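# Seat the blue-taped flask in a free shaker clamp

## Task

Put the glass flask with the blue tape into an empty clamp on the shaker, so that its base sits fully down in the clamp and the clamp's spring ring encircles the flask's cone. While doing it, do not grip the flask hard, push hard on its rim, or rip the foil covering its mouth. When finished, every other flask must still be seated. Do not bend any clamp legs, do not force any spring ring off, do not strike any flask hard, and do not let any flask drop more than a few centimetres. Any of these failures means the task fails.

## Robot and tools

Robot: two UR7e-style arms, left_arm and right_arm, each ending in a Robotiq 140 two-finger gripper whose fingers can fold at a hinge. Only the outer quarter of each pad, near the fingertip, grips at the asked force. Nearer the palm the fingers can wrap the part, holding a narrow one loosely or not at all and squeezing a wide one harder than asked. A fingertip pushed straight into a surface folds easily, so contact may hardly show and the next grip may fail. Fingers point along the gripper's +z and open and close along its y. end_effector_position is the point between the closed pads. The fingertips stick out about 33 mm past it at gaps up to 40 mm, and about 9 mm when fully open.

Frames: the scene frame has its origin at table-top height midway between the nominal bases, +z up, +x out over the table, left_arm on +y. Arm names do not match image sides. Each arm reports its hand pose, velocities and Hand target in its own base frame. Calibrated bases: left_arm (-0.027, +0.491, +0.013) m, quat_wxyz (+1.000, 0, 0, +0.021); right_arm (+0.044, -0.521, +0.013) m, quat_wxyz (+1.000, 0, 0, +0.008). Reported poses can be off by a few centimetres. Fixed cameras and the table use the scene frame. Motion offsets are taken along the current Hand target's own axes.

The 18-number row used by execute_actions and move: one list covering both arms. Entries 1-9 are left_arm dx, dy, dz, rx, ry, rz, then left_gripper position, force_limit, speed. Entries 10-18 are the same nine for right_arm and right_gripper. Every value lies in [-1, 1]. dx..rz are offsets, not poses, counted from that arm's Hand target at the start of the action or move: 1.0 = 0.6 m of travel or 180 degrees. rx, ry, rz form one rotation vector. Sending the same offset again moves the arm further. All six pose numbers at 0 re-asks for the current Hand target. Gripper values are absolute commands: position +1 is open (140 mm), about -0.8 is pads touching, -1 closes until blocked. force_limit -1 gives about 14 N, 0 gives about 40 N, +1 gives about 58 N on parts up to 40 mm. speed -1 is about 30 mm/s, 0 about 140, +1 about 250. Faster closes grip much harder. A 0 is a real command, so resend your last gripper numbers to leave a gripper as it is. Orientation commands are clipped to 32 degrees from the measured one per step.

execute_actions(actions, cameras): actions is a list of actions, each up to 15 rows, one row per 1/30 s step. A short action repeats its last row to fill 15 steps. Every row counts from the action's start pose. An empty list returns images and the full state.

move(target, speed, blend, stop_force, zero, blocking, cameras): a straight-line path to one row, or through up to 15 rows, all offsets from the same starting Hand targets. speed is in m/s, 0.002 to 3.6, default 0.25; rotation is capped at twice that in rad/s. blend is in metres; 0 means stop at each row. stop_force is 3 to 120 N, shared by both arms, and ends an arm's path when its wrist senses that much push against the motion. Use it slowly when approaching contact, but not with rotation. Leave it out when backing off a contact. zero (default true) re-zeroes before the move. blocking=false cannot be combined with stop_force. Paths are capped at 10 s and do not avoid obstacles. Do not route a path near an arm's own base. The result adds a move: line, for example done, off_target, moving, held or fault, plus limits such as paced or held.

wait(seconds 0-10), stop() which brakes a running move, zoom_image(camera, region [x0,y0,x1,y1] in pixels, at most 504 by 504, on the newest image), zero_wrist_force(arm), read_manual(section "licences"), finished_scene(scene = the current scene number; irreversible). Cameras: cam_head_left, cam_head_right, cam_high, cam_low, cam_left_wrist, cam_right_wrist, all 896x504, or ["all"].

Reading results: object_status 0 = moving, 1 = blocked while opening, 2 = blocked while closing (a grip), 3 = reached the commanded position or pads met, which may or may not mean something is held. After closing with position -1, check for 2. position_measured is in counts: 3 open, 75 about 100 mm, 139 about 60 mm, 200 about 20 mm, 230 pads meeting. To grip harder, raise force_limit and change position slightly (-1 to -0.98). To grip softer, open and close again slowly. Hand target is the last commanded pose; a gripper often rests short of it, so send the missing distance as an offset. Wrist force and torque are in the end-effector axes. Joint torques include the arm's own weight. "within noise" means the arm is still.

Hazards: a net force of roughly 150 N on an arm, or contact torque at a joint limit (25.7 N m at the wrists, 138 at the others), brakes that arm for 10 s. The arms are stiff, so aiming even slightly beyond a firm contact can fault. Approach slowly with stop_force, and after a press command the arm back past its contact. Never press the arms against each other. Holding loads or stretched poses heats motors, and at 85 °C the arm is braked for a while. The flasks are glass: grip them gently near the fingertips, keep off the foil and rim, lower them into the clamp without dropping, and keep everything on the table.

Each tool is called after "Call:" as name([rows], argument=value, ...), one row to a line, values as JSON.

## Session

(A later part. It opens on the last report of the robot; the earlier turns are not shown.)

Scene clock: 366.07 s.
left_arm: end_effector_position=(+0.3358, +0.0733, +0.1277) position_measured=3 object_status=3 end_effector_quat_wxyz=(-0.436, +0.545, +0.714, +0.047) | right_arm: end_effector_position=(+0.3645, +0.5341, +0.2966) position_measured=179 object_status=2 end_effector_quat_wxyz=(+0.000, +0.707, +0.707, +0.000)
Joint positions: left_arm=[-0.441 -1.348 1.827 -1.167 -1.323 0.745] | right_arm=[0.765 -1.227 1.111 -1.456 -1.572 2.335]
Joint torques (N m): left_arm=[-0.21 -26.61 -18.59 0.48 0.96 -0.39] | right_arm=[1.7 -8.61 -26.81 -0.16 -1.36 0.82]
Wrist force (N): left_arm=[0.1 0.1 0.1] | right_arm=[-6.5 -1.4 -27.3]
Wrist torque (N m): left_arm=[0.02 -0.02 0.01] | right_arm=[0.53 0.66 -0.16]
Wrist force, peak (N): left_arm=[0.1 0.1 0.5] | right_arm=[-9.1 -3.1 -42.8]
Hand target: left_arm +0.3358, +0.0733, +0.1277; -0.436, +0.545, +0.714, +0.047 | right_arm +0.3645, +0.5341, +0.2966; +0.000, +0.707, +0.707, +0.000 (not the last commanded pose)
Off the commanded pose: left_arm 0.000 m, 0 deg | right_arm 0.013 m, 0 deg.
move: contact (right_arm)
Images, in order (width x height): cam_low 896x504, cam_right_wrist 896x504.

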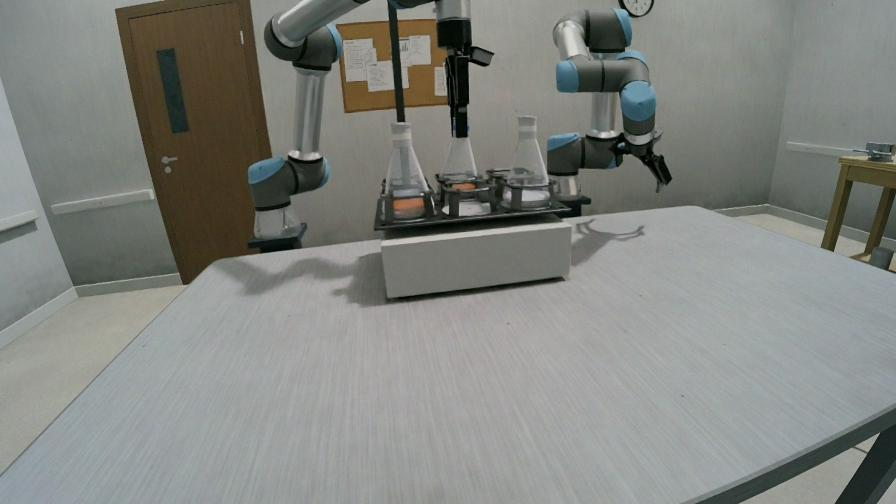

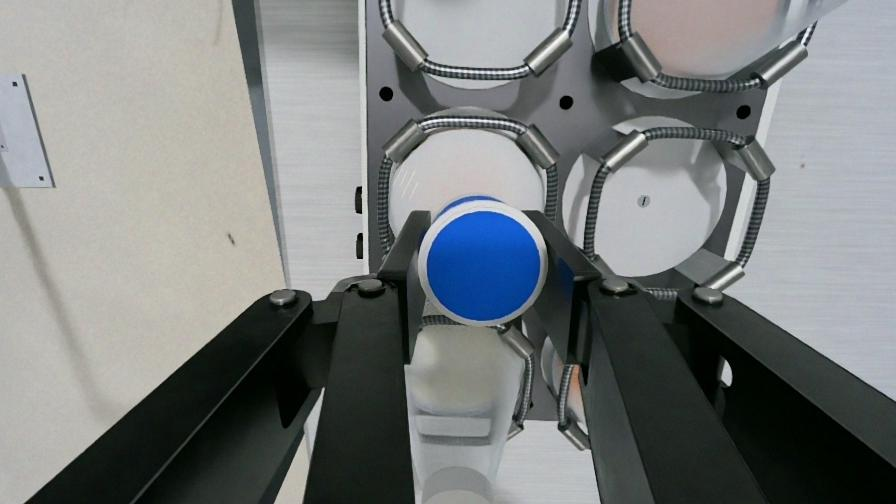

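Call:
move(target=[0,0,0,0,0,0,1,1,1,0,0,0.015,0,0,0,-1,0,-1], speed=0.008, stop_force=48, zero=false)

Call:
move([
  [0,0,0,0,0,0,1,1,1,0,0,-0.003,0,0,0,-1,0,-1],
  [0,0,0,0,0,0,1,1,1,0,0,-0.003,0,0,0,-0.4,-0.02,-1],
  [0,0,0,0,0,0,1,1,1,0,0,-0.003,0,0,0,0.0,-0.02,-1],
  [0,0,0,0,0,0,1,1,1,0,0,-0.16,0,0,0,0.0,-0.02,-1],
], speed=[0.02,0.02,0.02,0.07], cameras=["cam_right_wrist","cam_low","cam_high","cam_head_right"])

Call:
zoom_image(camera="cam_low", region=[370, 70, 580, 230])

Call:
zoom_image(camera="cam_high", region=[370, 160, 570, 340])

Scene clock: 383.87 s.
left_arm: end_effector_position=(+0.3358, +0.0733, +0.1277) position_measured=3 object_status=3 end_effector_quat_wxyz=(-0.436, +0.545, +0.714, +0.047) | right_arm: end_effector_position=(+0.3646, +0.5342, +0.2962) position_measured=179 object_status=2 end_effector_quat_wxyz=(+0.000, +0.707, +0.707, +0.000)
Joint positions: left_arm=[-0.441 -1.348 1.827 -1.167 -1.323 0.745] | right_arm=[0.765 -1.227 1.112 -1.457 -1.572 2.335]
Joint torques (N m): left_arm=[-0.28 -25.58 -19.67 0.5 0.94 -0.1] | right_arm=[1.23 -0.7 -21.41 0.95 -1.6 0.93]
Wrist force (N): left_arm=[0.0 0.0 0.0] | right_arm=[-9.1 -2.3 -41.1]
Wrist torque (N m): left_arm=[0.00 0.00 0.00] | right_arm=[0.57 0.65 -0.15]
Wrist force, peak (N): left_arm=[0.0 0.5 0.3] | right_arm=[-11.9 -3.9 -56.3]
Hand target: left_arm +0.3358, +0.0733, +0.1277; -0.436, +0.545, +0.714, +0.047 | right_arm +0.3646, +0.5342, +0.2962; +0.000, +0.707, +0.707, +0.000 (not the last commanded pose)
Off the commanded pose: left_arm 0.000 m, 0 deg | right_arm 0.009 m, 0 deg.
move: contact (right_arm)

Scene clock: 388.13 s.
left_arm: end_effector_position=(+0.3358, +0.0733, +0.1277) position_measured=3 object_status=3 end_effector_quat_wxyz=(-0.436, +0.545, +0.714, +0.047) | right_arm: end_effector_position=(+0.3645, +0.5342, +0.3921) position_measured=129 object_status=3 end_effector_quat_wxyz=(+0.000, +0.707, +0.707, +0.000)
Joint positions: left_arm=[-0.441 -1.348 1.827 -1.167 -1.323 0.745] | right_arm=[0.765 -1.155 0.758 -1.173 -1.571 2.335]
Joint torques (N m): left_arm=[-0.08 -25.59 -19.95 0.37 1.03 -0.47] | right_arm=[5.32 -51.17 -18.1 -4.06 0.42 2.15]
Wrist force (N): left_arm=[0.1 0.0 0.0] | right_arm=[-1.2 0.6 0.7]
Wrist torque (N m): left_arm=[0.01 -0.02 0.00] | right_arm=[0.26 0.34 -0.13]
Wrist force, peak (N): left_arm=[0.2 0.1 0.5] | right_arm=[-9.1 -2.3 -39.7]
Hand target: left_arm +0.3358, +0.0733, +0.1277; -0.436, +0.545, +0.714, +0.047 | right_arm +0.3645, +0.5342, +0.3922; +0.000, +0.707, +0.707, +0.000
Off the commanded pose: left_arm 0.000 m, 0 deg | right_arm 0.000 m, 0 deg.
move: done
Images, in order (width x height): cam_head_right 896x504, cam_high 896x504, cam_low 896x504, cam_right_wrist 896x504.

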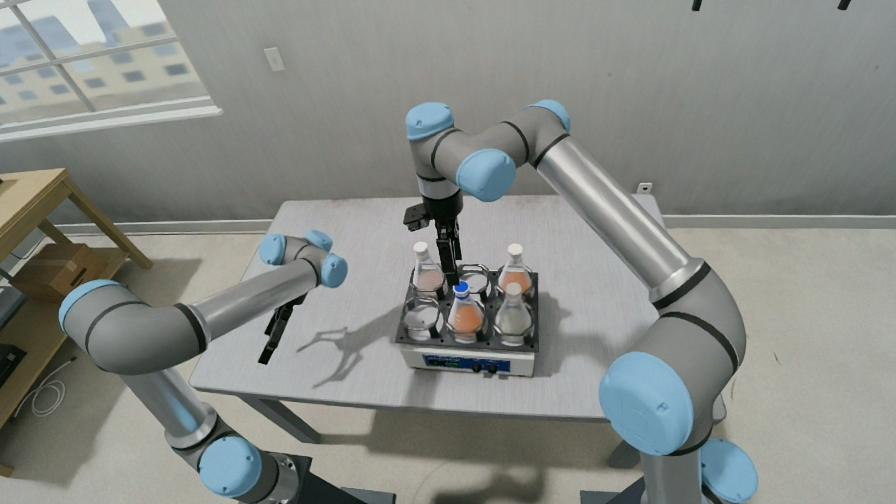

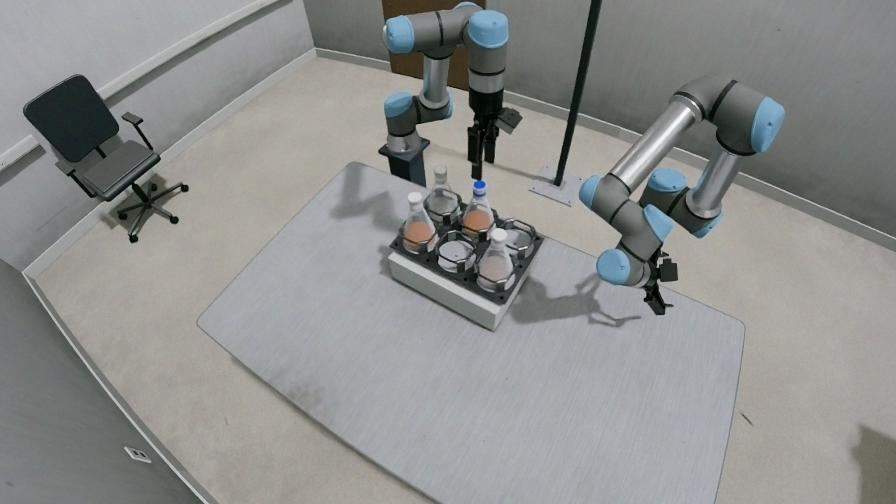

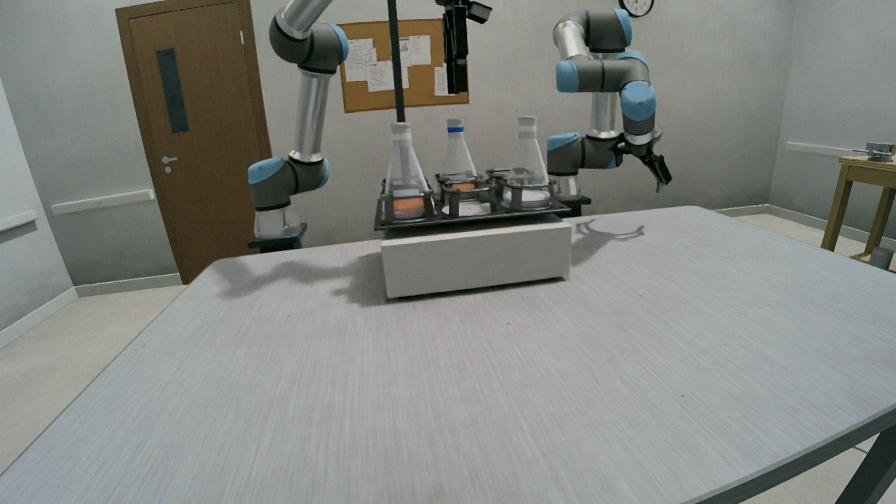

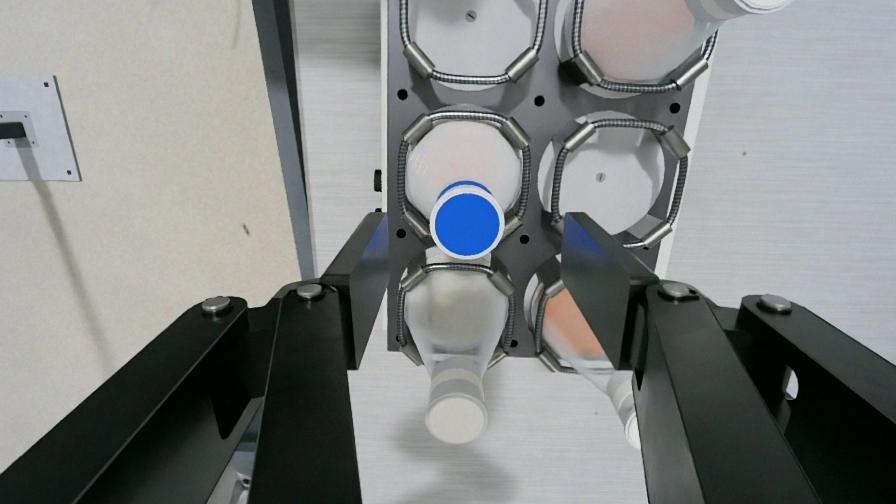

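Scaled by 2.400 from the camera's 896x504 image, which has a finer 1280x720 frame.

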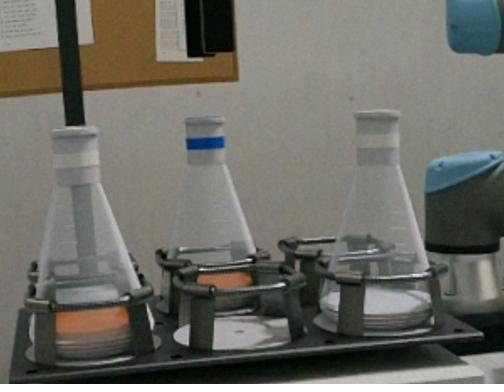

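Scaled by 2.520 from the camera's 896x504 image, which has a finer 1280x720 frame.

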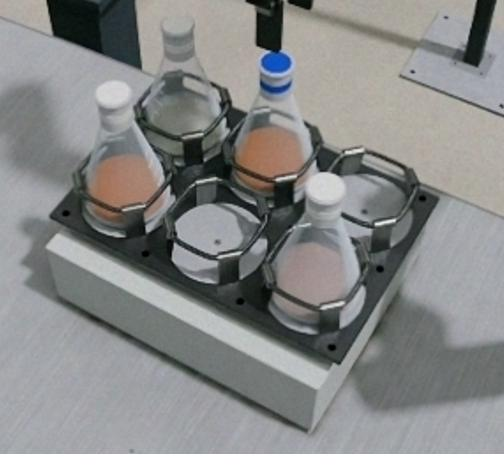

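Call:
finished_scene(scene=2)

The scene is finished: the task was done.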